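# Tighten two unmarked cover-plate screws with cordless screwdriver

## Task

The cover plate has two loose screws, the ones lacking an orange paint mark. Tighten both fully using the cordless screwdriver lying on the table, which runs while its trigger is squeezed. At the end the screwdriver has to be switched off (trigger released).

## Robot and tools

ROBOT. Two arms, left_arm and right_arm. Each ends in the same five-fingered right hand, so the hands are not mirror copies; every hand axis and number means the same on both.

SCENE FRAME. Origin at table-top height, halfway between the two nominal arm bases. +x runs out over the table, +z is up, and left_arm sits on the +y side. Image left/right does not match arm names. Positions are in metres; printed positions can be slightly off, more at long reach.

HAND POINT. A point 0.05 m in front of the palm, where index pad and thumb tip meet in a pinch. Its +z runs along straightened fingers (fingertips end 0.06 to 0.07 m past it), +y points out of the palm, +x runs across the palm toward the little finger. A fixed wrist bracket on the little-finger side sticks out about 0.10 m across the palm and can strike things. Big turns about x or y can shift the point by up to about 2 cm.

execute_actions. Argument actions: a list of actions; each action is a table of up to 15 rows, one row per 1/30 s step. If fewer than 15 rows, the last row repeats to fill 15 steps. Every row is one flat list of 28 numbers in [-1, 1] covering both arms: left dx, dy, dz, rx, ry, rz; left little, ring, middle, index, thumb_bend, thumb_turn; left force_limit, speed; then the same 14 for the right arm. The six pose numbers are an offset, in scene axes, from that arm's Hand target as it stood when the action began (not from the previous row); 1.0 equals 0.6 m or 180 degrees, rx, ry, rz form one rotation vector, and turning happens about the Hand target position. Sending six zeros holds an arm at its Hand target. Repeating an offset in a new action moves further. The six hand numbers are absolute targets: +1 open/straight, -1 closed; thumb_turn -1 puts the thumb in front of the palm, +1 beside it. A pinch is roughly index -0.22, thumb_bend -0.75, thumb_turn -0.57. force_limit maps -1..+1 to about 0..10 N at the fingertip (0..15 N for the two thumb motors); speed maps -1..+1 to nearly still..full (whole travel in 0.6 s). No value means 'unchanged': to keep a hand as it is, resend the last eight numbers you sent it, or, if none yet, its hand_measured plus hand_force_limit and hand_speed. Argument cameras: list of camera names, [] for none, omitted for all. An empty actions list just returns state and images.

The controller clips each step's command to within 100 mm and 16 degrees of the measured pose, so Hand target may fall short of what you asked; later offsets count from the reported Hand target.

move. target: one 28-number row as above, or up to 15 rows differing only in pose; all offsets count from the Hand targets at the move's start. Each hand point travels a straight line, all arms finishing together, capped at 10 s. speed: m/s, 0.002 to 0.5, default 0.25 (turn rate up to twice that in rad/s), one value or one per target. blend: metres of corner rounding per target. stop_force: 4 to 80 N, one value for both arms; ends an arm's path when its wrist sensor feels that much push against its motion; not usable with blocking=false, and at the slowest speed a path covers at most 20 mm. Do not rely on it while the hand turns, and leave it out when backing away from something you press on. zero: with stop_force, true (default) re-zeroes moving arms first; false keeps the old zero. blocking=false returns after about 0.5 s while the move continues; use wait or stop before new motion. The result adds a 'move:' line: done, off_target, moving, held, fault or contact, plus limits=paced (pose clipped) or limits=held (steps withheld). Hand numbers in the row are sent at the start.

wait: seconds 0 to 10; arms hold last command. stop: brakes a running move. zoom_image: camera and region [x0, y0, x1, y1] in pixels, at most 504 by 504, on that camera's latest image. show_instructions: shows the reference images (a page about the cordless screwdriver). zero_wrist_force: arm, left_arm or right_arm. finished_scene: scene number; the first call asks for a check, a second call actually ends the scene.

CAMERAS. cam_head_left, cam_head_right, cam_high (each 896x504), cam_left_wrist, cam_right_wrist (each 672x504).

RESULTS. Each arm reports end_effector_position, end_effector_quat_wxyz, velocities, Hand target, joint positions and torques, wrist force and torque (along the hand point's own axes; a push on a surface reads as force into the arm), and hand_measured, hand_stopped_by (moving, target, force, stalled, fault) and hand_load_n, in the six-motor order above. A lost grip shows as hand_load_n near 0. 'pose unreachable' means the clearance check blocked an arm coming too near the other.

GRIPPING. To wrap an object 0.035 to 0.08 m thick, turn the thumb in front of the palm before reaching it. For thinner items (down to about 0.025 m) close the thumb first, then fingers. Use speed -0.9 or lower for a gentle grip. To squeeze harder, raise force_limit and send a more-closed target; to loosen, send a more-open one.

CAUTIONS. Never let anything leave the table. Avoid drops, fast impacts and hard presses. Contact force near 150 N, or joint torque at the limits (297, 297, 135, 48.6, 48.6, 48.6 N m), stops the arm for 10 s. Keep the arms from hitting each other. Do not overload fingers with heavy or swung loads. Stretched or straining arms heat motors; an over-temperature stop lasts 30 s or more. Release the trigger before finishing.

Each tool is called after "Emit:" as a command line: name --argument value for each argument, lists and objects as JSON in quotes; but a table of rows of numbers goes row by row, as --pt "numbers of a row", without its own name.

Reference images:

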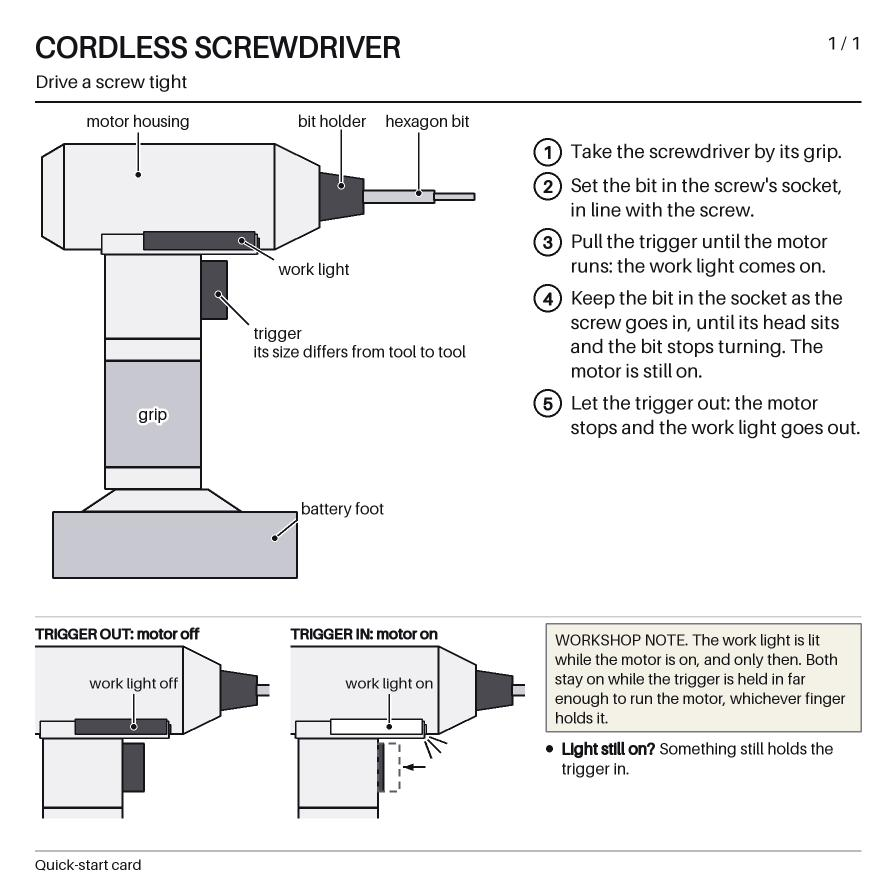

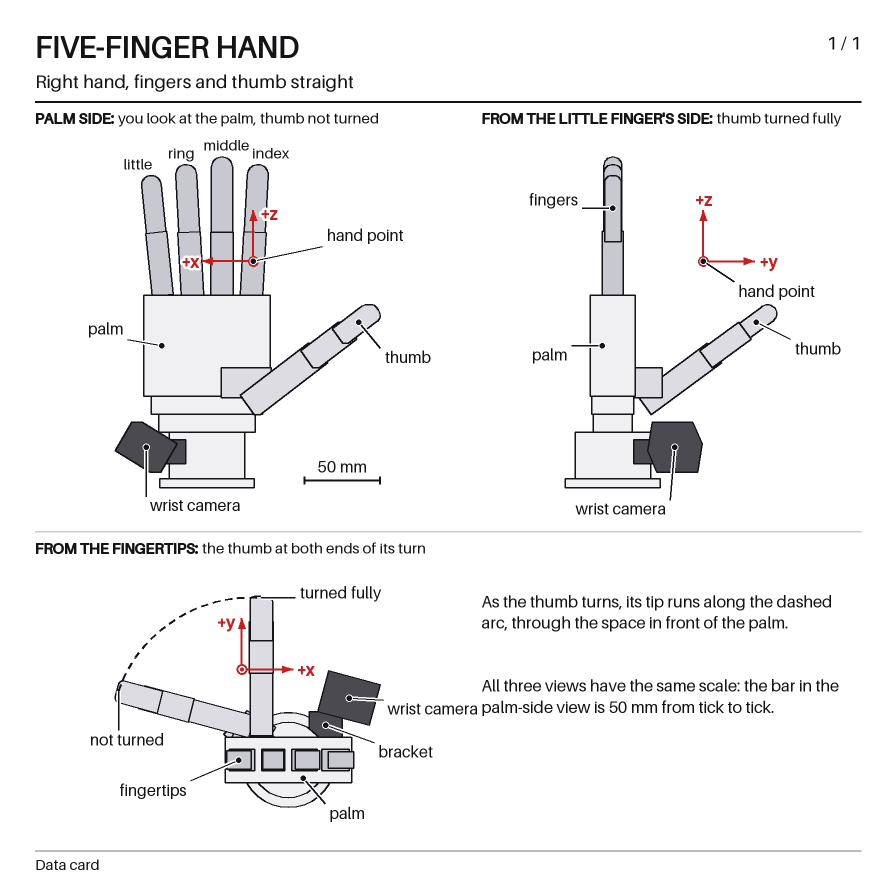

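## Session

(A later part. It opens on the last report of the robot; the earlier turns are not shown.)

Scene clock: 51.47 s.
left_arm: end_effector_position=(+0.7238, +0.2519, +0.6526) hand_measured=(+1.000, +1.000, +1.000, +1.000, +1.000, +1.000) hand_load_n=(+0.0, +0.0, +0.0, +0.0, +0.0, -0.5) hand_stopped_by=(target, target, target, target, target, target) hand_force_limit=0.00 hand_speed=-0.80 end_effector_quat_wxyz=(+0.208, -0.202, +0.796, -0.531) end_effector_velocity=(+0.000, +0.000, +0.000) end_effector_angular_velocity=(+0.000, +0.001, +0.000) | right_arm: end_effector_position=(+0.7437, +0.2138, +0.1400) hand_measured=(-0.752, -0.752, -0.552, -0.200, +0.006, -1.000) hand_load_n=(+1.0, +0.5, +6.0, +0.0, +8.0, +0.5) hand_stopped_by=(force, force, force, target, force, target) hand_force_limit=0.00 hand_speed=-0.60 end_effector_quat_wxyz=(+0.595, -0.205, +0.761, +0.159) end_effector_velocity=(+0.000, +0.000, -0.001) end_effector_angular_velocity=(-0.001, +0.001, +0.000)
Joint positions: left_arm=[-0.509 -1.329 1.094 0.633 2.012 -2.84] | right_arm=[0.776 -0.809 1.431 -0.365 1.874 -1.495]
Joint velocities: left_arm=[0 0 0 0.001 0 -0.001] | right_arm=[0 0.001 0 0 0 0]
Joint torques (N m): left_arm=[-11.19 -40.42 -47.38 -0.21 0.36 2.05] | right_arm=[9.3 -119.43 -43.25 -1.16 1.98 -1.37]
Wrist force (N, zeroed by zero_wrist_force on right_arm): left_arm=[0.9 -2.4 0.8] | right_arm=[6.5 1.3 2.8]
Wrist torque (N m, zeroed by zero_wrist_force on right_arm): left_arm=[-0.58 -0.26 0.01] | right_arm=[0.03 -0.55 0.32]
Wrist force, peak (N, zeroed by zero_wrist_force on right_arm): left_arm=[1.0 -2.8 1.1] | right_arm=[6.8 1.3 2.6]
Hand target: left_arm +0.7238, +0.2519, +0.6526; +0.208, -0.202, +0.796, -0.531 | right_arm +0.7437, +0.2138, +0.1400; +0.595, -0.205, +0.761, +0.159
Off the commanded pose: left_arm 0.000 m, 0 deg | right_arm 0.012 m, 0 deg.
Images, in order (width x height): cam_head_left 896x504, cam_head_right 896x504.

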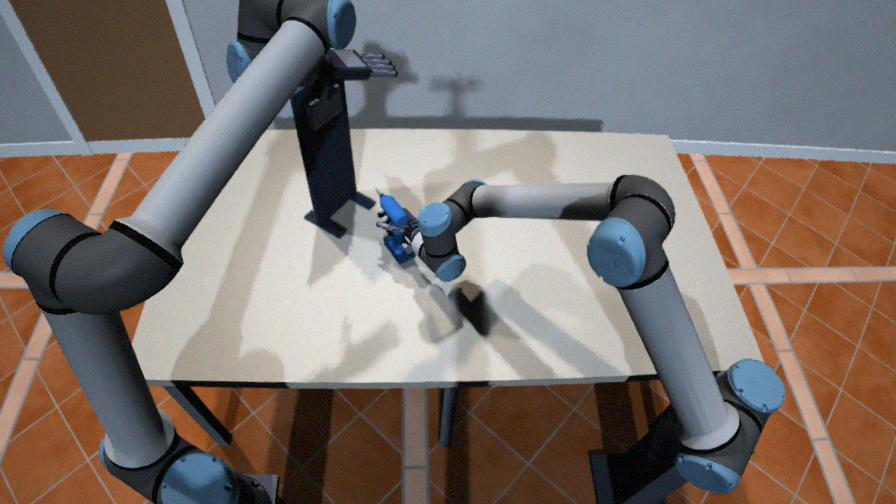

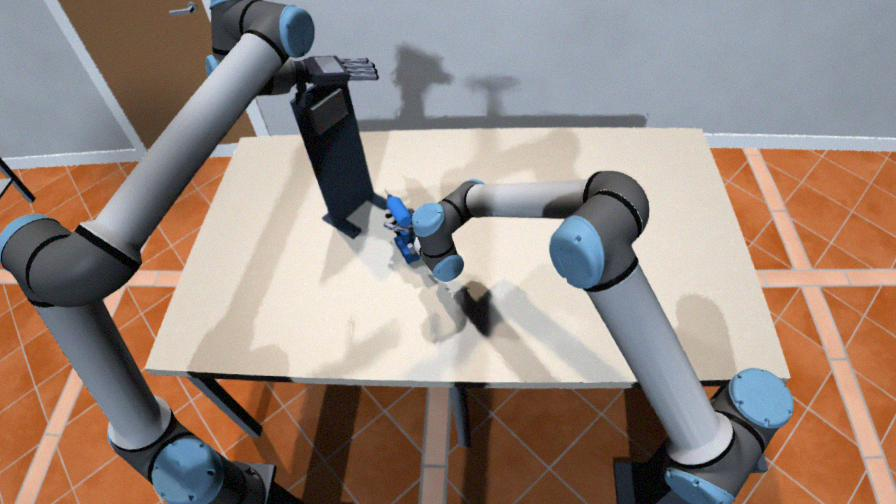

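Emit:
move --pt "0 0 0 0 0 0 1 1 1 1 1 1 0 -0.8 0 0 0.0133 0.0153 -0.0265 0 -1 -1 -1 -0.2 -1 -1 0 -0.6" --speed 0.06 --cameras '[]'

Emit:
move --pt "0 0 0 0 0 0 1 1 1 1 1 1 0 -0.8 0 0 -0.03 0 0 0 -1 -1 -1 -0.2 -1 -1 0 -0.6" --speed 0.008 --stop_force 4 --cameras '[]'

Scene clock: 53.10 s.
left_arm: end_effector_position=(+0.7238, +0.2519, +0.6526) hand_measured=(+1.000, +1.000, +1.000, +1.000, +1.000, +1.000) hand_load_n=(+0.0, +0.0, +0.0, +0.0, +0.0, -0.5) hand_stopped_by=(target, target, target, target, target, target) hand_force_limit=0.00 hand_speed=-0.80 end_effector_quat_wxyz=(+0.208, -0.202, +0.796, -0.531) end_effector_velocity=(+0.000, +0.000, -0.001) end_effector_angular_velocity=(+0.001, +0.000, -0.001) | right_arm: end_effector_position=(+0.7437, +0.2137, +0.1479) hand_measured=(-0.752, -0.752, -0.552, -0.200, +0.006, -1.000) hand_load_n=(+0.0, +0.0, +6.0, +0.0, +8.5, +0.5) hand_stopped_by=(force, force, force, target, force, target) hand_force_limit=0.00 hand_speed=-0.60 end_effector_quat_wxyz=(+0.631, -0.197, +0.732, +0.168) end_effector_velocity=(+0.000, +0.000, +0.002) end_effector_angular_velocity=(+0.003, -0.001, +0.000)
Joint positions: left_arm=[-0.509 -1.329 1.094 0.633 2.012 -2.84] | right_arm=[0.776 -0.812 1.47 -0.502 1.881 -1.525]
Joint velocities: left_arm=[0 0.001 0 0 0 0.001] | right_arm=[0 -0.001 -0.001 -0.001 0 0.001]
Joint torques (N m): left_arm=[-9.41 -39.91 -48.07 -1.04 0.14 2.61] | right_arm=[11.66 -118.54 -47.39 -1.49 0.46 1.93]
Wrist force (N, zeroed by zero_wrist_force on right_arm): left_arm=[0.9 -2.7 0.7] | right_arm=[9.5 0.6 1.8]
Wrist torque (N m, zeroed by zero_wrist_force on right_arm): left_arm=[-0.61 -0.26 0.01] | right_arm=[0.04 -0.49 0.26]
Wrist force, peak (N, zeroed by zero_wrist_force on right_arm): left_arm=[0.7 -3.2 0.9] | right_arm=[9.7 0.5 2.9]
Hand target: left_arm +0.7238, +0.2519, +0.6526; +0.208, -0.202, +0.796, -0.531 | right_arm +0.7437, +0.2137, +0.1480; +0.631, -0.197, +0.732, +0.168
Off the commanded pose: left_arm 0.000 m, 0 deg | right_arm 0.000 m, 0 deg.
move: done
No camera images: "cameras" was empty.

Scene clock: 55.23 s.
left_arm: end_effector_position=(+0.7238, +0.2519, +0.6526) hand_measured=(+1.000, +1.000, +1.000, +1.000, +1.000, +1.000) hand_load_n=(+0.0, +0.0, +0.0, +0.0, +0.0, +0.0) hand_stopped_by=(target, target, target, target, target, target) hand_force_limit=0.00 hand_speed=-0.80 end_effector_quat_wxyz=(+0.208, -0.202, +0.796, -0.531) end_effector_velocity=(+0.000, +0.000, +0.000) end_effector_angular_velocity=(+0.000, -0.001, +0.001) | right_arm: end_effector_position=(+0.7437, +0.2138, +0.1393) hand_measured=(-0.752, -0.752, -0.552, -0.200, +0.006, -1.000) hand_load_n=(+1.5, +0.0, +6.0, +0.0, +8.5, +0.5) hand_stopped_by=(force, force, force, target, force, target) hand_force_limit=0.00 hand_speed=-0.60 end_effector_quat_wxyz=(+0.631, -0.197, +0.732, +0.168) end_effector_velocity=(+0.000, +0.000, -0.001) end_effector_angular_velocity=(+0.000, +0.000, +0.000)
Joint positions: left_arm=[-0.509 -1.329 1.094 0.633 2.012 -2.84] | right_arm=[0.776 -0.803 1.472 -0.513 1.881 -1.525]
Joint velocities: left_arm=[0 -0.001 0 0 -0.001 0] | right_arm=[0 0.001 0 -0.001 0 0]
Joint torques (N m): left_arm=[-12.35 -43.65 -47.91 -1 0.58 2.51] | right_arm=[8.63 -119.65 -41.23 -1.03 -0.58 0.85]
Wrist force (N, zeroed by zero_wrist_force on right_arm): left_arm=[0.8 -2.9 0.9] | right_arm=[6.3 0.9 1.8]
Wrist torque (N m, zeroed by zero_wrist_force on right_arm): left_arm=[-0.65 -0.25 -0.01] | right_arm=[0.04 -0.55 0.29]
Wrist force, peak (N, zeroed by zero_wrist_force on right_arm): left_arm=[1.2 -3.0 0.9] | right_arm=[9.8 0.7 1.4]
Hand target: left_arm +0.7238, +0.2519, +0.6526; +0.208, -0.202, +0.796, -0.531 | right_arm +0.7437, +0.2138, +0.1393; +0.631, -0.197, +0.732, +0.168
Off the commanded pose: left_arm 0.000 m, 0 deg | right_arm 0.009 m, 0 deg.
move: contact (right_arm)
No camera images: "cameras" was empty.

Emit:
move --pt "0 0 0 0 0 0 1 1 1 1 1 1 0 -0.8 0 0 0.0133 0.0111 -0.0192 0 -1 -1 -1 -0.2 -1 -1 0 -0.6" --speed 0.06 --cameras '[]'

Emit:
move --pt "0 0 0 0 0 0 1 1 1 1 1 1 0 -0.8 0 0 -0.03 0 0 0 -1 -1 -1 -0.2 -1 -1 0 -0.6" --speed 0.006 --stop_force 5 --cameras '[]'

Scene clock: 56.37 s.
left_arm: end_effector_position=(+0.7238, +0.2519, +0.6526) hand_measured=(+1.000, +1.000, +1.000, +1.000, +1.000, +1.000) hand_load_n=(+0.0, +0.0, +0.0, +0.0, +0.0, +0.0) hand_stopped_by=(target, target, target, target, target, target) hand_force_limit=0.00 hand_speed=-0.80 end_effector_quat_wxyz=(+0.208, -0.202, +0.796, -0.531) end_effector_velocity=(+0.000, +0.000, +0.000) end_effector_angular_velocity=(+0.000, +0.000, -0.001) | right_arm: end_effector_position=(+0.7437, +0.2137, +0.1473) hand_measured=(-0.752, -0.752, -0.552, -0.200, +0.006, -1.000) hand_load_n=(+0.5, -0.5, +6.0, +0.0, +8.0, +0.5) hand_stopped_by=(force, force, force, target, force, target) hand_force_limit=0.00 hand_speed=-0.60 end_effector_quat_wxyz=(+0.656, -0.191, +0.709, +0.175) end_effector_velocity=(+0.000, +0.001, +0.001) end_effector_angular_velocity=(+0.002, -0.001, +0.001)
Joint positions: left_arm=[-0.509 -1.329 1.094 0.633 2.012 -2.84] | right_arm=[0.777 -0.804 1.496 -0.609 1.884 -1.547]
Joint velocities: left_arm=[0 0 0 0 0.001 0] | right_arm=[0 0 -0.001 -0.001 0 0.001]
Joint torques (N m): left_arm=[-13.52 -40.63 -48.24 -1.27 0.22 1.73] | right_arm=[2.57 -113.63 -46.18 -2.03 1.22 2.09]
Wrist force (N, zeroed by zero_wrist_force on right_arm): left_arm=[0.8 -2.2 1.0] | right_arm=[9.5 0.8 1.1]
Wrist torque (N m, zeroed by zero_wrist_force on right_arm): left_arm=[-0.56 -0.25 0.01] | right_arm=[0.09 -0.43 0.26]
Wrist force, peak (N, zeroed by zero_wrist_force on right_arm): left_arm=[0.7 -3.3 0.9] | right_arm=[9.9 0.7 1.2]
Hand target: left_arm +0.7238, +0.2519, +0.6526; +0.208, -0.202, +0.796, -0.531 | right_arm +0.7437, +0.2138, +0.1473; +0.656, -0.191, +0.709, +0.175
Off the commanded pose: left_arm 0.000 m, 0 deg | right_arm 0.000 m, 0 deg.
move: done
No camera images: "cameras" was empty.

Scene clock: 58.67 s.
left_arm: end_effector_position=(+0.7238, +0.2519, +0.6526) hand_measured=(+1.000, +1.000, +1.000, +1.000, +1.000, +1.000) hand_load_n=(+0.0, +0.0, +0.0, +0.0, +0.0, -0.5) hand_stopped_by=(target, target, target, target, target, target) hand_force_limit=0.00 hand_speed=-0.80 end_effector_quat_wxyz=(+0.208, -0.202, +0.796, -0.531) end_effector_velocity=(+0.000, +0.000, +0.000) end_effector_angular_velocity=(+0.000, +0.000, +0.000) | right_arm: end_effector_position=(+0.7437, +0.2138, +0.1397) hand_measured=(-0.752, -0.752, -0.552, -0.200, +0.006, -1.000) hand_load_n=(+0.0, +0.0, +6.0, +0.5, +8.0, +1.0) hand_stopped_by=(force, force, force, target, force, target) hand_force_limit=0.00 hand_speed=-0.60 end_effector_quat_wxyz=(+0.656, -0.191, +0.709, +0.175) end_effector_velocity=(+0.000, +0.000, +0.000) end_effector_angular_velocity=(+0.000, +0.000, +0.000)
Joint positions: left_arm=[-0.509 -1.329 1.094 0.633 2.012 -2.84] | right_arm=[0.776 -0.796 1.498 -0.619 1.884 -1.547]
Joint velocities: left_arm=[0 -0.001 0 0 0 0] | right_arm=[0 0 0 0.001 0 0]
Joint torques (N m): left_arm=[-10.61 -39.26 -47.79 -1.7 0.73 1.79] | right_arm=[-11.4 -117.99 -35.44 -1.75 -0.1 1.35]
Wrist force (N, zeroed by zero_wrist_force on right_arm): left_arm=[0.5 -2.4 0.8] | right_arm=[5.9 1.4 1.0]
Wrist torque (N m, zeroed by zero_wrist_force on right_arm): left_arm=[-0.57 -0.21 -0.01] | right_arm=[0.14 -0.12 0.33]
Wrist force, peak (N, zeroed by zero_wrist_force on right_arm): left_arm=[0.8 -3.1 1.4] | right_arm=[9.8 1.0 1.1]
Hand target: left_arm +0.7238, +0.2519, +0.6526; +0.208, -0.202, +0.796, -0.531 | right_arm +0.7437, +0.2138, +0.1397; +0.656, -0.191, +0.709, +0.175
Off the commanded pose: left_arm 0.000 m, 0 deg | right_arm 0.010 m, 0 deg.
move: contact (right_arm)
No camera images: "cameras" was empty.

Emit:
execute_actions --actions '[[[0,0,0,0,0,0,1,1,1,1,1,1,0,-0.8,0,0,0,0,0,0,-0.7,-0.7,-0.4,0,0.25,-1,0,-0.8]],[[0,0,0,0,0,0,1,1,1,1,1,1,0,-0.8,0,0,0,0,0,0,-0.2,-0.2,0,0.2,0.6,-1,0,-0.7]]]' --cameras '["cam_right_wrist","cam_left_wrist"]'

Emit:
zoom_image --camera "cam_left_wrist" --region '[500, 130, 672, 290]'

Scene clock: 61.17 s.
left_arm: end_effector_position=(+0.7238, +0.2519, +0.6526) hand_measured=(+1.000, +1.000, +1.000, +1.000, +1.000, +1.000) hand_load_n=(+0.0, +0.0, +0.0, +0.0, +0.0, -0.5) hand_stopped_by=(target, target, target, target, target, target) hand_force_limit=0.00 hand_speed=-0.80 end_effector_quat_wxyz=(+0.208, -0.202, +0.796, -0.531) end_effector_velocity=(+0.000, -0.001, +0.000) end_effector_angular_velocity=(+0.001, -0.001, -0.002) | right_arm: end_effector_position=(+0.7437, +0.2138, +0.1397) hand_measured=(-0.200, -0.200, +0.000, +0.200, +0.600, -1.000) hand_load_n=(+0.0, -0.5, +0.0, +0.0, +0.0, +0.0) hand_stopped_by=(target, target, target, target, target, target) hand_force_limit=0.00 hand_speed=-0.70 end_effector_quat_wxyz=(+0.656, -0.191, +0.709, +0.175) end_effector_velocity=(+0.000, +0.000, +0.000) end_effector_angular_velocity=(+0.000, +0.000, +0.000)
Joint positions: left_arm=[-0.509 -1.329 1.094 0.633 2.012 -2.84] | right_arm=[0.776 -0.796 1.498 -0.619 1.884 -1.547]
Joint velocities: left_arm=[-0.001 0 0 0 0 0.001] | right_arm=[0 0 0 0 0 0]
Joint torques (N m): left_arm=[-9.11 -40.4 -48.65 -1.76 0.49 2.12] | right_arm=[-10.9 -118.61 -42.75 -5.22 -0.03 -0.14]
Wrist force (N, zeroed by zero_wrist_force on right_arm): left_arm=[0.7 -2.7 1.1] | right_arm=[6.5 0.5 0.2]
Wrist torque (N m, zeroed by zero_wrist_force on right_arm): left_arm=[-0.63 -0.25 -0.01] | right_arm=[0.06 -0.10 0.26]
Wrist force, peak (N, zeroed by zero_wrist_force on right_arm): left_arm=[0.9 -2.9 1.3] | right_arm=[7.1 0.2 0.9]
Hand target: left_arm +0.7238, +0.2519, +0.6526; +0.208, -0.202, +0.796, -0.531 | right_arm +0.7437, +0.2138, +0.1397; +0.656, -0.191, +0.709, +0.175
Off the commanded pose: left_arm 0.000 m, 0 deg | right_arm 0.000 m, 0 deg.
Images, in order (width x height): cam_left_wrist 672x504, cam_right_wrist 672x504.

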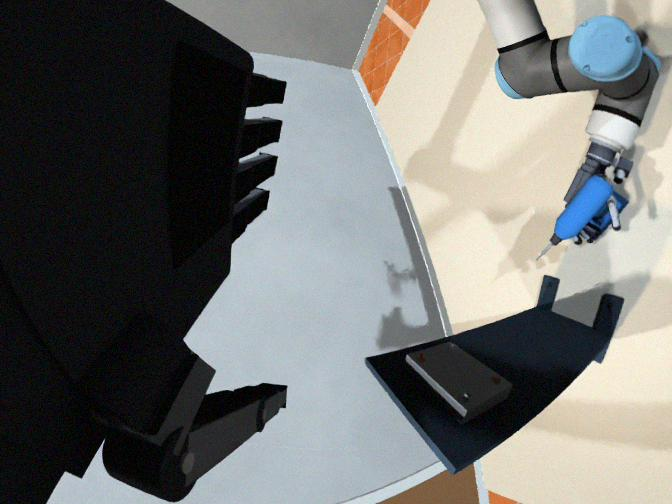

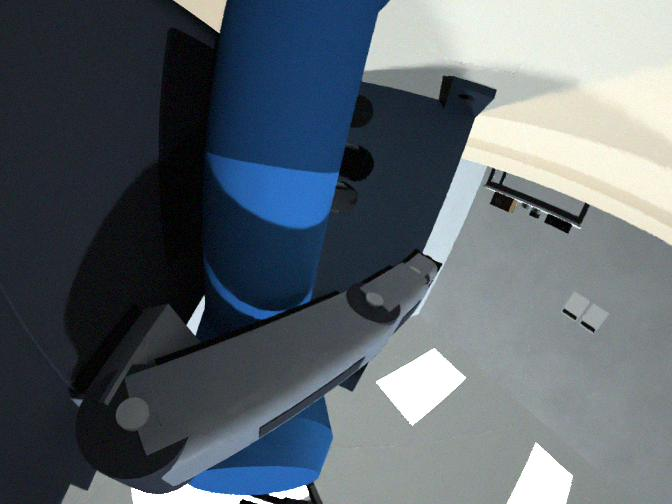

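Scaled by 2.930 from the camera's 672x504 image, which has a finer 960x720 frame.

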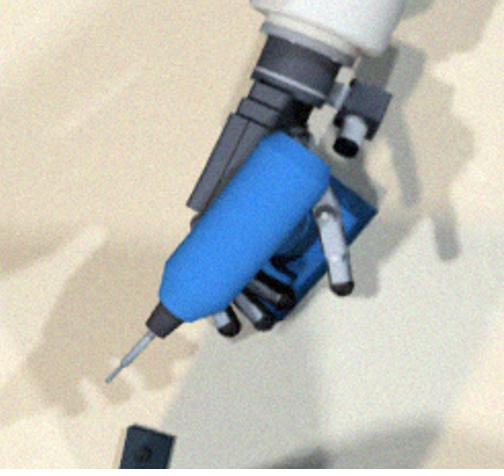

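Emit:
move --pt "0 0 0 0 0 0 1 1 1 1 1 1 0 -0.8 0 0 -0.015 0 0 0 -0.2 -0.2 0 0.2 0.6 -1 0 -0.7" --speed 0.02 --cameras '["cam_right_wrist"]'

Scene clock: 62.07 s.
left_arm: end_effector_position=(+0.7238, +0.2519, +0.6526) hand_measured=(+1.000, +1.000, +1.000, +1.000, +1.000, +1.000) hand_load_n=(+0.0, +0.0, -0.5, +0.0, -0.5, +0.0) hand_stopped_by=(target, target, target, target, target, target) hand_force_limit=0.00 hand_speed=-0.80 end_effector_quat_wxyz=(+0.208, -0.202, +0.796, -0.531) end_effector_velocity=(+0.000, +0.000, +0.001) end_effector_angular_velocity=(+0.000, -0.002, +0.000) | right_arm: end_effector_position=(+0.7437, +0.2138, +0.1306) hand_measured=(-0.200, -0.200, +0.000, +0.200, +0.600, -1.000) hand_load_n=(+0.0, +0.0, +0.0, +0.0, +0.0, +0.0) hand_stopped_by=(target, target, target, target, target, target) hand_force_limit=0.00 hand_speed=-0.70 end_effector_quat_wxyz=(+0.656, -0.191, +0.709, +0.175) end_effector_velocity=(+0.000, +0.000, -0.001) end_effector_angular_velocity=(-0.001, +0.001, +0.000)
Joint positions: left_arm=[-0.509 -1.329 1.094 0.633 2.012 -2.84] | right_arm=[0.776 -0.786 1.5 -0.63 1.884 -1.547]
Joint velocities: left_arm=[0 -0.001 0 -0.001 0 0.001] | right_arm=[0 0 0 0.001 0 0]
Joint torques (N m): left_arm=[-10.22 -44.7 -46.65 -1.32 0.22 1.88] | right_arm=[-7.71 -110.33 -29.13 -0.67 0.36 -0.16]
Wrist force (N, zeroed by zero_wrist_force on right_arm): left_arm=[0.9 -2.6 0.9] | right_arm=[-0.4 0.7 0.4]
Wrist torque (N m, zeroed by zero_wrist_force on right_arm): left_arm=[-0.61 -0.27 0.01] | right_arm=[0.09 0.02 -0.04]
Wrist force, peak (N, zeroed by zero_wrist_force on right_arm): left_arm=[0.9 -3.0 0.9] | right_arm=[6.8 0.6 0.3]
Hand target: left_arm +0.7238, +0.2519, +0.6526; +0.208, -0.202, +0.796, -0.531 | right_arm +0.7437, +0.2138, +0.1307; +0.656, -0.191, +0.709, +0.175
Off the commanded pose: left_arm 0.000 m, 0 deg | right_arm 0.000 m, 0 deg.
move: done
Images, in order (width x height): cam_right_wrist 672x504.

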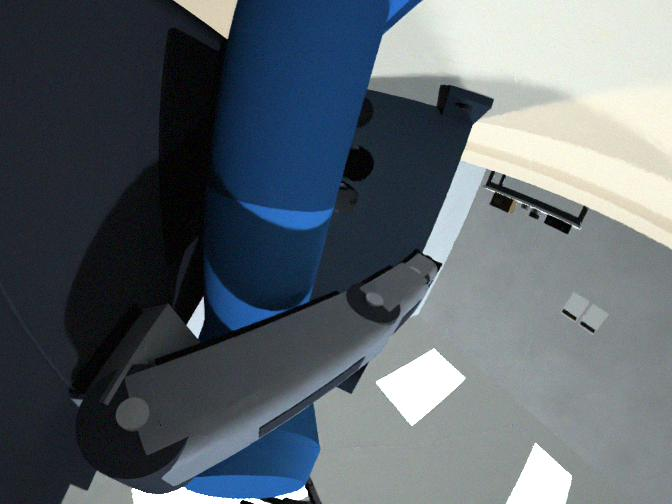

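Emit:
move --pt "0 0 0 0 0 0 1 1 1 1 1 1 0 -0.8 0 0 0.004 0.0125 -0.0217 0 -0.2 -0.2 0 0.2 0.6 -1 0 -0.7" --speed 0.03 --cameras '["cam_right_wrist","cam_left_wrist"]'

Emit:
zoom_image --camera "cam_left_wrist" --region '[500, 130, 672, 290]'

Scene clock: 64.17 s.
left_arm: end_effector_position=(+0.7238, +0.2519, +0.6526) hand_measured=(+1.000, +1.000, +1.000, +1.000, +1.000, +1.000) hand_load_n=(+0.0, -0.5, +0.0, +0.0, +0.0, +0.0) hand_stopped_by=(target, target, target, target, target, target) hand_force_limit=0.00 hand_speed=-0.80 end_effector_quat_wxyz=(+0.208, -0.202, +0.796, -0.531) end_effector_velocity=(+0.000, +0.000, +0.000) end_effector_angular_velocity=(+0.000, -0.001, -0.001) | right_arm: end_effector_position=(+0.7437, +0.2137, +0.1330) hand_measured=(-0.200, -0.200, +0.000, +0.200, +0.600, -1.000) hand_load_n=(+0.0, +0.0, +0.0, +0.0, +0.0, +0.0) hand_stopped_by=(target, target, target, target, target, target) hand_force_limit=0.00 hand_speed=-0.70 end_effector_quat_wxyz=(+0.683, -0.184, +0.683, +0.182) end_effector_velocity=(+0.000, +0.000, -0.003) end_effector_angular_velocity=(-0.004, +0.004, +0.000)
Joint positions: left_arm=[-0.509 -1.329 1.094 0.633 2.012 -2.84] | right_arm=[0.776 -0.777 1.523 -0.746 1.884 -1.573]
Joint velocities: left_arm=[-0.001 0 0 0 0 0.001] | right_arm=[0 0.002 0 0.005 0 0.001]
Joint torques (N m): left_arm=[-8.95 -42.17 -48.86 -2.13 0.24 2.22] | right_arm=[-12.94 -105.16 -37.62 -0.26 -0.57 0.65]
Wrist force (N, zeroed by zero_wrist_force on right_arm): left_arm=[0.7 -3.0 0.7] | right_arm=[0.0 0.6 0.4]
Wrist torque (N m, zeroed by zero_wrist_force on right_arm): left_arm=[-0.65 -0.23 -0.02] | right_arm=[0.08 -0.03 -0.01]
Wrist force, peak (N, zeroed by zero_wrist_force on right_arm): left_arm=[1.0 -3.0 1.1] | right_arm=[-0.1 1.3 0.2]
Hand target: left_arm +0.7238, +0.2519, +0.6526; +0.208, -0.202, +0.796, -0.531 | right_arm +0.7438, +0.2138, +0.1331; +0.683, -0.183, +0.683, +0.182
Off the commanded pose: left_arm 0.000 m, 0 deg | right_arm 0.000 m, 0 deg.
move: done
Images, in order (width x height): cam_left_wrist 672x504, cam_right_wrist 672x504.

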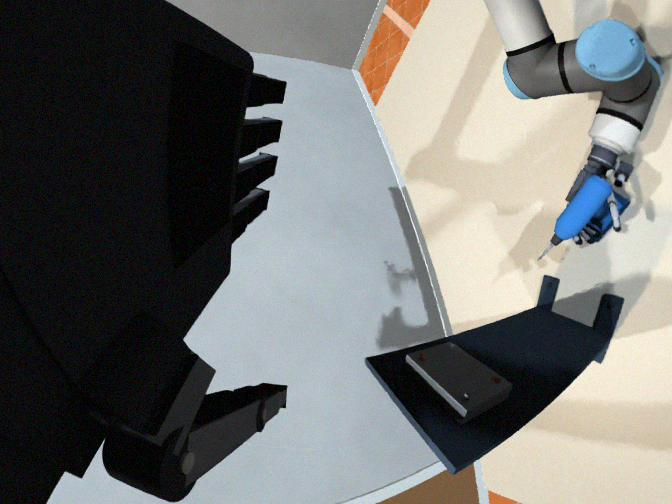

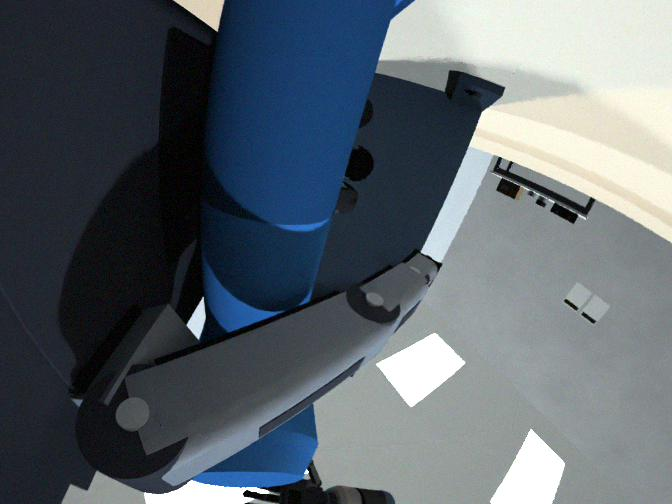

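Scaled by 2.930 from the camera's 672x504 image, which has a finer 960x720 frame.

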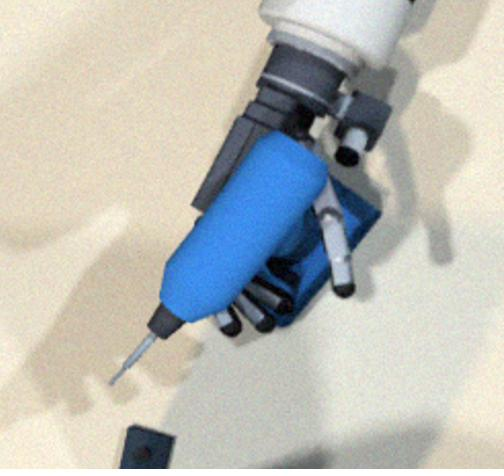

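Emit:
execute_actions --actions '[[[0,0,0,0,0,0,1,1,1,1,1,1,0,-0.8,0,0,0,0,0,0,-1,-1,-1,0.1,0.6,-1,0.2,-0.75]],[[0,0,0,0,0,0,1,1,1,1,1,1,0,-0.8,0,0,0,0,0,0,-1,-1,-1,0.1,0.6,-1,0.2,-0.75]],[[0,0,0,0,0,0,1,1,1,1,1,1,0,-0.8,0,0,0,0,0,0,-1,-1,-1,0.1,-1,-1,0.2,-0.75]],[[0,0,0,0,0,0,1,1,1,1,1,1,0,-0.8,0,0,0,0,0,0,-1,-1,-1,0.1,-1,-1,0.2,-0.75]]]' --cameras '["cam_right_wrist","cam_left_wrist"]'

Emit:
zoom_image --camera "cam_left_wrist" --region '[500, 130, 672, 290]'

Scene clock: 66.97 s.
left_arm: end_effector_position=(+0.7238, +0.2519, +0.6526) hand_measured=(+1.000, +1.000, +1.000, +1.000, +1.000, +1.000) hand_load_n=(+0.0, +0.0, +0.0, +0.0, +0.0, -0.5) hand_stopped_by=(target, target, target, target, target, target) hand_force_limit=0.00 hand_speed=-0.80 end_effector_quat_wxyz=(+0.208, -0.202, +0.796, -0.531) end_effector_velocity=(-0.001, -0.001, +0.000) end_effector_angular_velocity=(+0.000, +0.000, -0.001) | right_arm: end_effector_position=(+0.7438, +0.2138, +0.1331) hand_measured=(-0.892, -0.890, -0.884, +0.100, +0.254, -1.000) hand_load_n=(+5.5, +8.0, +7.5, +0.0, +9.0, +1.5) hand_stopped_by=(force, force, force, target, force, target) hand_force_limit=0.20 hand_speed=-0.75 end_effector_quat_wxyz=(+0.683, -0.183, +0.683, +0.182) end_effector_velocity=(+0.000, +0.000, +0.000) end_effector_angular_velocity=(+0.000, +0.000, +0.000)
Joint positions: left_arm=[-0.509 -1.329 1.094 0.633 2.012 -2.84] | right_arm=[0.776 -0.777 1.523 -0.746 1.884 -1.573]
Joint velocities: left_arm=[-0.001 0 0 0.001 0 0] | right_arm=[0 0 0 -0.001 0 0]
Joint torques (N m): left_arm=[-13.5 -40.98 -46.52 -2.37 0.64 2.43] | right_arm=[-6.3 -111.9 -32.55 -1.24 -0.98 0.49]
Wrist force (N, zeroed by zero_wrist_force on right_arm): left_arm=[0.8 -3.0 0.9] | right_arm=[3.0 -0.3 1.1]
Wrist torque (N m, zeroed by zero_wrist_force on right_arm): left_arm=[-0.66 -0.25 -0.01] | right_arm=[0.05 -0.53 0.09]
Wrist force, peak (N, zeroed by zero_wrist_force on right_arm): left_arm=[1.1 -3.1 1.1] | right_arm=[3.6 0.1 0.8]
Hand target: left_arm +0.7238, +0.2519, +0.6526; +0.208, -0.202, +0.796, -0.531 | right_arm +0.7438, +0.2138, +0.1331; +0.683, -0.183, +0.683, +0.182
Off the commanded pose: left_arm 0.000 m, 0 deg | right_arm 0.000 m, 0 deg.
Images, in order (width x height): cam_left_wrist 672x504, cam_right_wrist 672x504.

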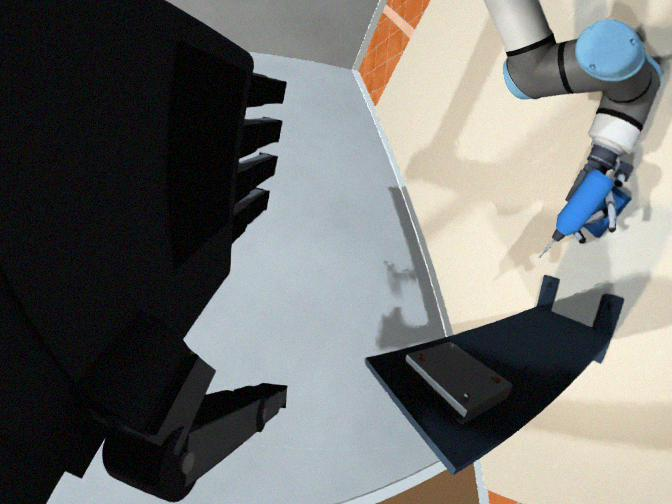

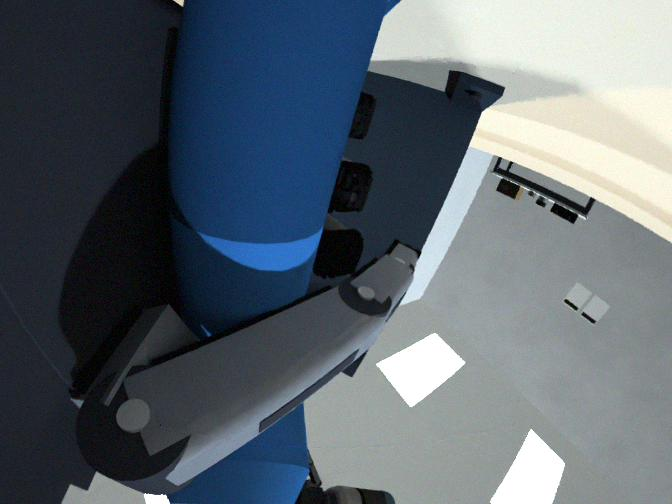

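Scaled by 2.930 from the camera's 672x504 image, which has a finer 960x720 frame.

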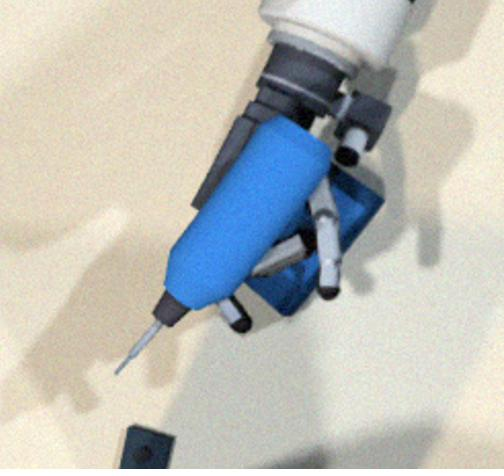

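Emit:
move --pt "0 0 0 0 0 0 1 1 1 1 1 1 0 -0.8 0 0 0.09 0 0 0 -1 -1 -1 0.1 -1 -1 0.2 -0.75" --speed 0.06 --cameras '["cam_right_wrist","cam_left_wrist"]'

Emit:
zoom_image --camera "cam_left_wrist" --region '[500, 130, 672, 290]'

Scene clock: 68.27 s.
left_arm: end_effector_position=(+0.7238, +0.2519, +0.6526) hand_measured=(+1.000, +1.000, +1.000, +1.000, +1.000, +1.000) hand_load_n=(+0.0, +0.0, +0.0, +0.0, +0.0, +0.0) hand_stopped_by=(target, target, target, target, target, target) hand_force_limit=0.00 hand_speed=-0.80 end_effector_quat_wxyz=(+0.208, -0.202, +0.796, -0.531) end_effector_velocity=(+0.000, +0.001, +0.000) end_effector_angular_velocity=(+0.000, +0.001, +0.001) | right_arm: end_effector_position=(+0.7438, +0.2138, +0.1873) hand_measured=(-0.892, -0.890, -0.884, +0.100, +0.254, -1.000) hand_load_n=(+5.0, +8.0, +8.0, +0.0, +8.5, +1.5) hand_stopped_by=(force, force, force, target, force, target) hand_force_limit=0.20 hand_speed=-0.75 end_effector_quat_wxyz=(+0.683, -0.183, +0.683, +0.182) end_effector_velocity=(+0.000, +0.000, -0.003) end_effector_angular_velocity=(+0.001, -0.001, +0.000)
Joint positions: left_arm=[-0.509 -1.329 1.094 0.633 2.012 -2.84] | right_arm=[0.776 -0.835 1.512 -0.677 1.884 -1.573]
Joint velocities: left_arm=[0.001 0 0 0.001 0 0] | right_arm=[0 0.003 0.001 -0.006 0 0]
Joint torques (N m): left_arm=[-12.29 -43.55 -47.18 -2.73 0.12 1.97] | right_arm=[-13.15 -102.16 -35.68 -7.03 -1.42 -0.45]
Wrist force (N, zeroed by zero_wrist_force on right_arm): left_arm=[1.0 -2.8 1.1] | right_arm=[9.3 0.9 0.4]
Wrist torque (N m, zeroed by zero_wrist_force on right_arm): left_arm=[-0.64 -0.29 0.01] | right_arm=[0.11 -0.42 0.26]
Wrist force, peak (N, zeroed by zero_wrist_force on right_arm): left_arm=[0.7 -2.9 1.4] | right_arm=[11.7 0.4 0.1]
Hand target: left_arm +0.7238, +0.2519, +0.6526; +0.208, -0.202, +0.796, -0.531 | right_arm +0.7437, +0.2137, +0.1871; +0.683, -0.183, +0.683, +0.182
Off the commanded pose: left_arm 0.000 m, 0 deg | right_arm 0.000 m, 0 deg.
move: done
Images, in order (width x height): cam_left_wrist 672x504, cam_right_wrist 672x504.

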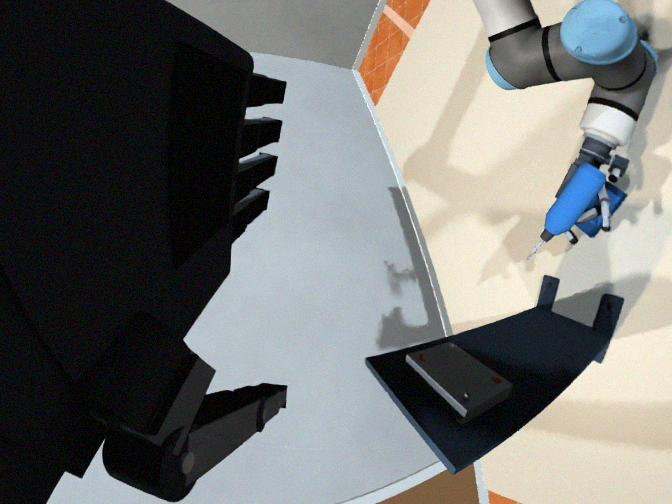

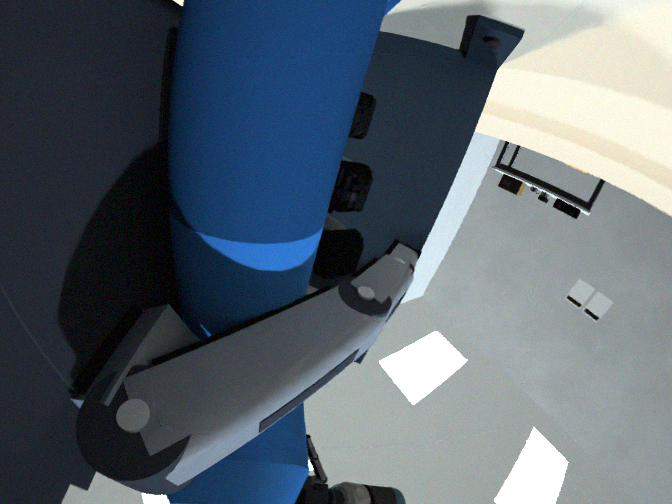

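Scaled by 2.930 from the camera's 672x504 image, which has a finer 960x720 frame.

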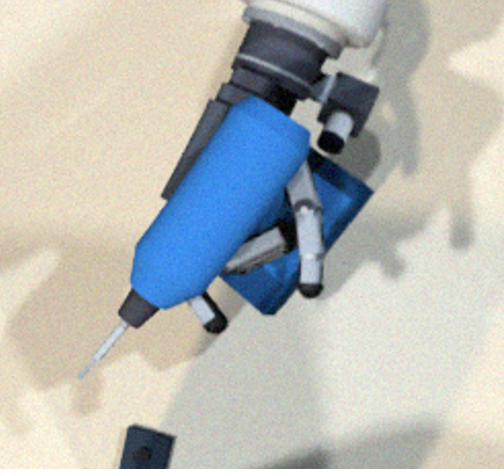

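Emit:
execute_actions --actions '[[[0,0,0,0,0,0,1,1,1,1,1,1,0,-0.8,0,0,0,0,0,0,-1,-1,-1,-1,-1,-1,0,-0.7]],[[0,0,0,0,0,0,1,1,1,1,1,1,0,-0.8,0,0,0,0,0,0,-1,-1,-1,-1,-1,-1,0,-0.7]],[[0,0,0,0,0,0,1,1,1,1,1,1,0,-0.8,0,0,0,0,0,0,-1,-1,-1,-1,-1,-1,0,-0.7]]]' --cameras '["cam_right_wrist","cam_left_wrist","cam_high"]'

Emit:
zoom_image --camera "cam_left_wrist" --region '[500, 130, 672, 290]'

Emit:
zoom_image --camera "cam_high" --region '[400, 220, 520, 320]'

Scene clock: 70.60 s.
left_arm: end_effector_position=(+0.7238, +0.2519, +0.6526) hand_measured=(+1.000, +1.000, +1.000, +1.000, +1.000, +1.000) hand_load_n=(+0.0, +0.0, +0.0, +0.0, +0.0, +0.0) hand_stopped_by=(target, target, target, target, target, target) hand_force_limit=0.00 hand_speed=-0.80 end_effector_quat_wxyz=(+0.208, -0.202, +0.796, -0.531) end_effector_velocity=(+0.000, +0.002, +0.001) end_effector_angular_velocity=(-0.001, +0.000, +0.003) | right_arm: end_effector_position=(+0.7437, +0.2137, +0.1871) hand_measured=(-0.892, -0.890, -0.884, -0.846, +0.254, -1.000) hand_load_n=(+5.5, +8.0, +7.0, +5.0, +8.5, +1.5) hand_stopped_by=(force, force, force, force, force, target) hand_force_limit=0.00 hand_speed=-0.70 end_effector_quat_wxyz=(+0.683, -0.183, +0.683, +0.182) end_effector_velocity=(+0.000, +0.000, -0.001) end_effector_angular_velocity=(+0.000, +0.001, +0.000)
Joint positions: left_arm=[-0.509 -1.329 1.094 0.633 2.012 -2.84] | right_arm=[0.776 -0.835 1.513 -0.678 1.884 -1.573]
Joint velocities: left_arm=[0.002 -0.001 0 0 0 -0.002] | right_arm=[0 0 0 0 0 0]
Joint torques (N m): left_arm=[-9.2 -41.48 -46.58 -2.77 -0.01 2.14] | right_arm=[-14.86 -100.78 -39.71 -5.56 -1.38 1.31]
Wrist force (N, zeroed by zero_wrist_force on right_arm): left_arm=[1.0 -2.7 0.8] | right_arm=[9.7 0.8 0.4]
Wrist torque (N m, zeroed by zero_wrist_force on right_arm): left_arm=[-0.61 -0.27 0.01] | right_arm=[0.10 -0.47 0.28]
Wrist force, peak (N, zeroed by zero_wrist_force on right_arm): left_arm=[1.3 -3.0 0.9] | right_arm=[10.2 0.7 0.4]
Hand target: left_arm +0.7238, +0.2519, +0.6526; +0.208, -0.202, +0.796, -0.531 | right_arm +0.7437, +0.2137, +0.1871; +0.683, -0.183, +0.683, +0.182
Off the commanded pose: left_arm 0.000 m, 0 deg | right_arm 0.000 m, 0 deg.
Images, in order (width x height): cam_high 896x504, cam_left_wrist 672x504, cam_right_wrist 672x504.

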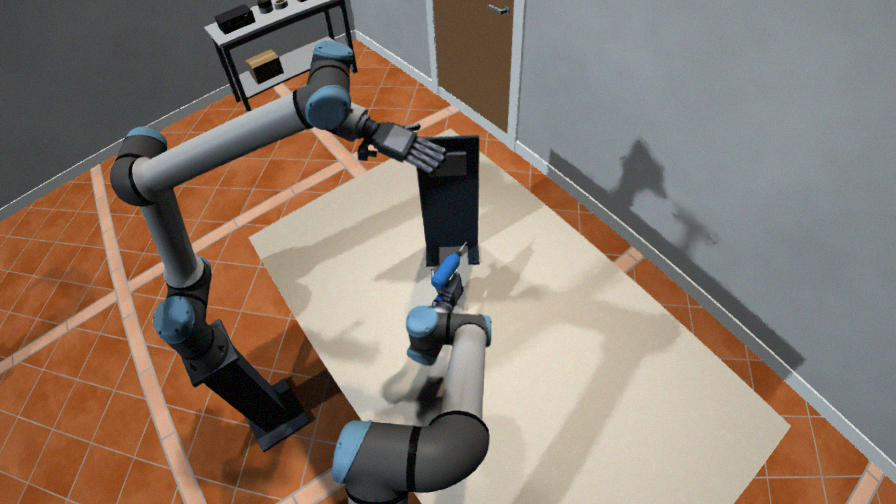

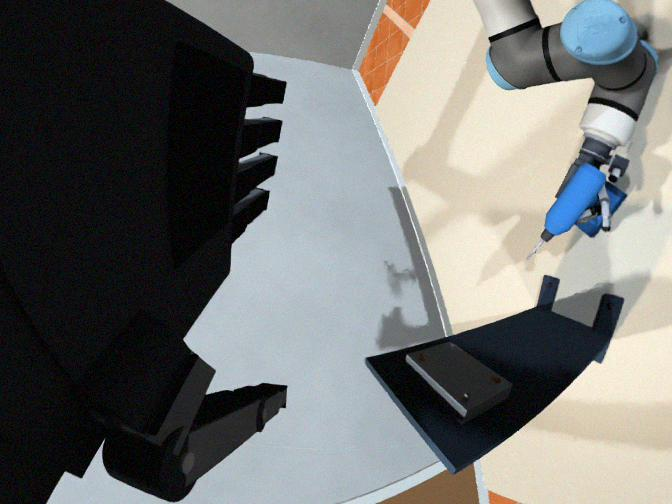

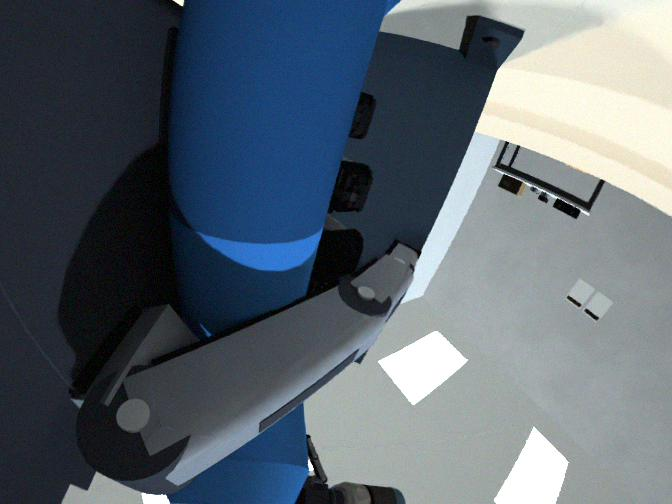

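Scaled by 2.930 from the camera's 672x504 image, which has a finer 960x720 frame.

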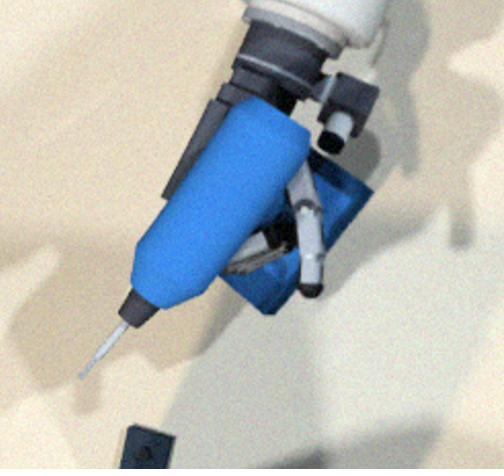

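Scaled by 4.200.

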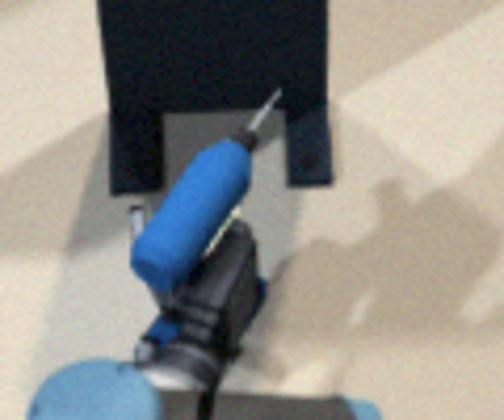

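Emit:
execute_actions --actions '[[[0,0,0,0,0,0,1,1,1,1,1,1,0,-0.8,0,0,0,0,0,0,-1,-1,-1,-0.4,-1,-1,0,-0.6]]]' --cameras '["cam_left_wrist","cam_high"]'

Emit:
zoom_image --camera "cam_high" --region '[400, 220, 520, 320]'

Emit:
zoom_image --camera "cam_left_wrist" --region '[350, 330, 550, 480]'

Scene clock: 71.70 s.
left_arm: end_effector_position=(+0.7238, +0.2519, +0.6526) hand_measured=(+1.000, +1.000, +1.000, +1.000, +1.000, +1.000) hand_load_n=(+0.0, +0.0, +0.0, +0.0, +0.0, +0.0) hand_stopped_by=(target, target, target, target, target, target) hand_force_limit=0.00 hand_speed=-0.80 end_effector_quat_wxyz=(+0.208, -0.202, +0.796, -0.531) end_effector_velocity=(+0.000, -0.001, +0.000) end_effector_angular_velocity=(+0.000, -0.001, -0.001) | right_arm: end_effector_position=(+0.7437, +0.2137, +0.1871) hand_measured=(-0.892, -0.890, -0.884, -0.400, +0.254, -1.000) hand_load_n=(+5.5, +8.0, +7.5, +0.0, +9.0, +1.5) hand_stopped_by=(force, force, force, target, force, target) hand_force_limit=0.00 hand_speed=-0.60 end_effector_quat_wxyz=(+0.683, -0.183, +0.683, +0.182) end_effector_velocity=(+0.000, +0.000, +0.002) end_effector_angular_velocity=(+0.002, -0.002, +0.000)
Joint positions: left_arm=[-0.509 -1.329 1.094 0.633 2.012 -2.84] | right_arm=[0.776 -0.835 1.513 -0.678 1.884 -1.573]
Joint velocities: left_arm=[-0.001 0 0 0 0 0.001] | right_arm=[0 -0.001 0 -0.002 0 0]
Joint torques (N m): left_arm=[-13.59 -42.57 -46.85 -2.97 0.47 2.26] | right_arm=[-13.93 -102.66 -42.62 -4.93 -1.36 1.36]
Wrist force (N, zeroed by zero_wrist_force on right_arm): left_arm=[0.9 -2.6 0.9] | right_arm=[9.3 0.7 0.3]
Wrist torque (N m, zeroed by zero_wrist_force on right_arm): left_arm=[-0.61 -0.27 0.01] | right_arm=[0.09 -0.41 0.26]
Wrist force, peak (N, zeroed by zero_wrist_force on right_arm): left_arm=[1.2 -3.1 1.4] | right_arm=[9.8 0.8 0.3]
Hand target: left_arm +0.7238, +0.2519, +0.6526; +0.208, -0.202, +0.796, -0.531 | right_arm +0.7437, +0.2137, +0.1871; +0.683, -0.183, +0.683, +0.182
Off the commanded pose: left_arm 0.000 m, 0 deg | right_arm 0.000 m, 0 deg.
Images, in order (width x height): cam_high 896x504, cam_left_wrist 672x504.

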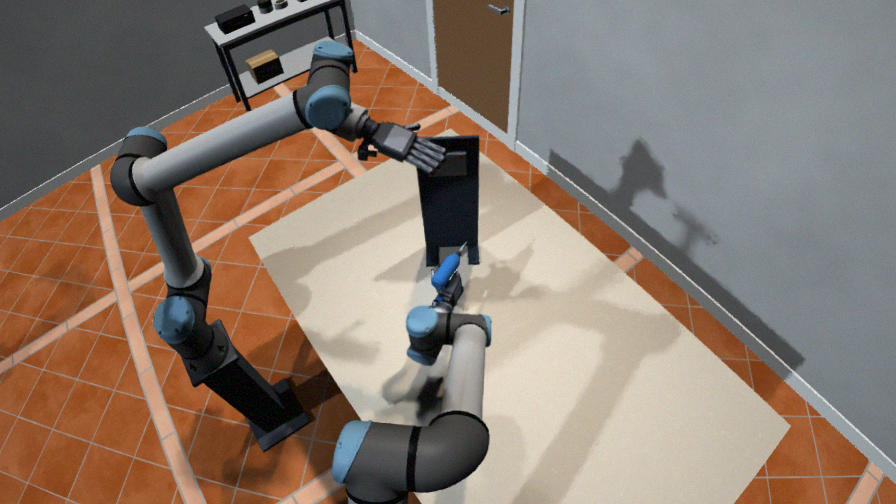

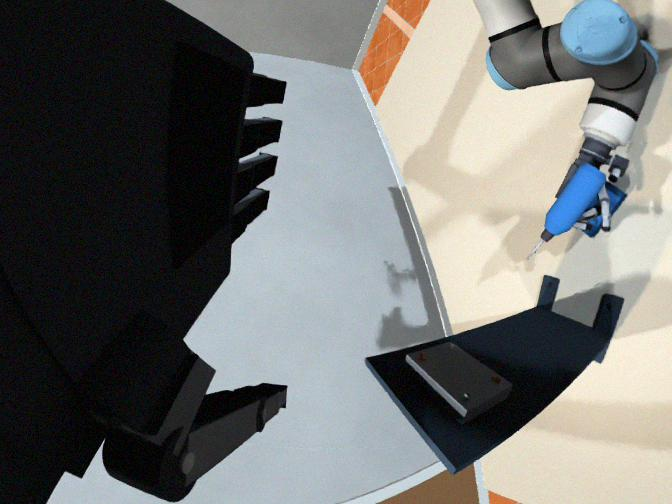

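Scaled by 4.200.

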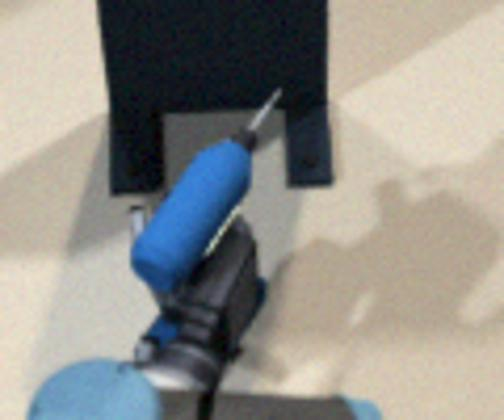

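Scaled by 2.520 from the camera's 672x504 image, which has a finer 960x720 frame.

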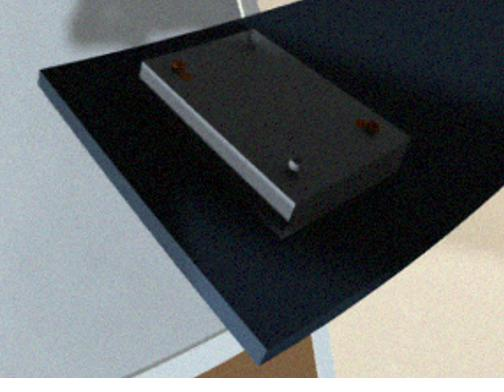

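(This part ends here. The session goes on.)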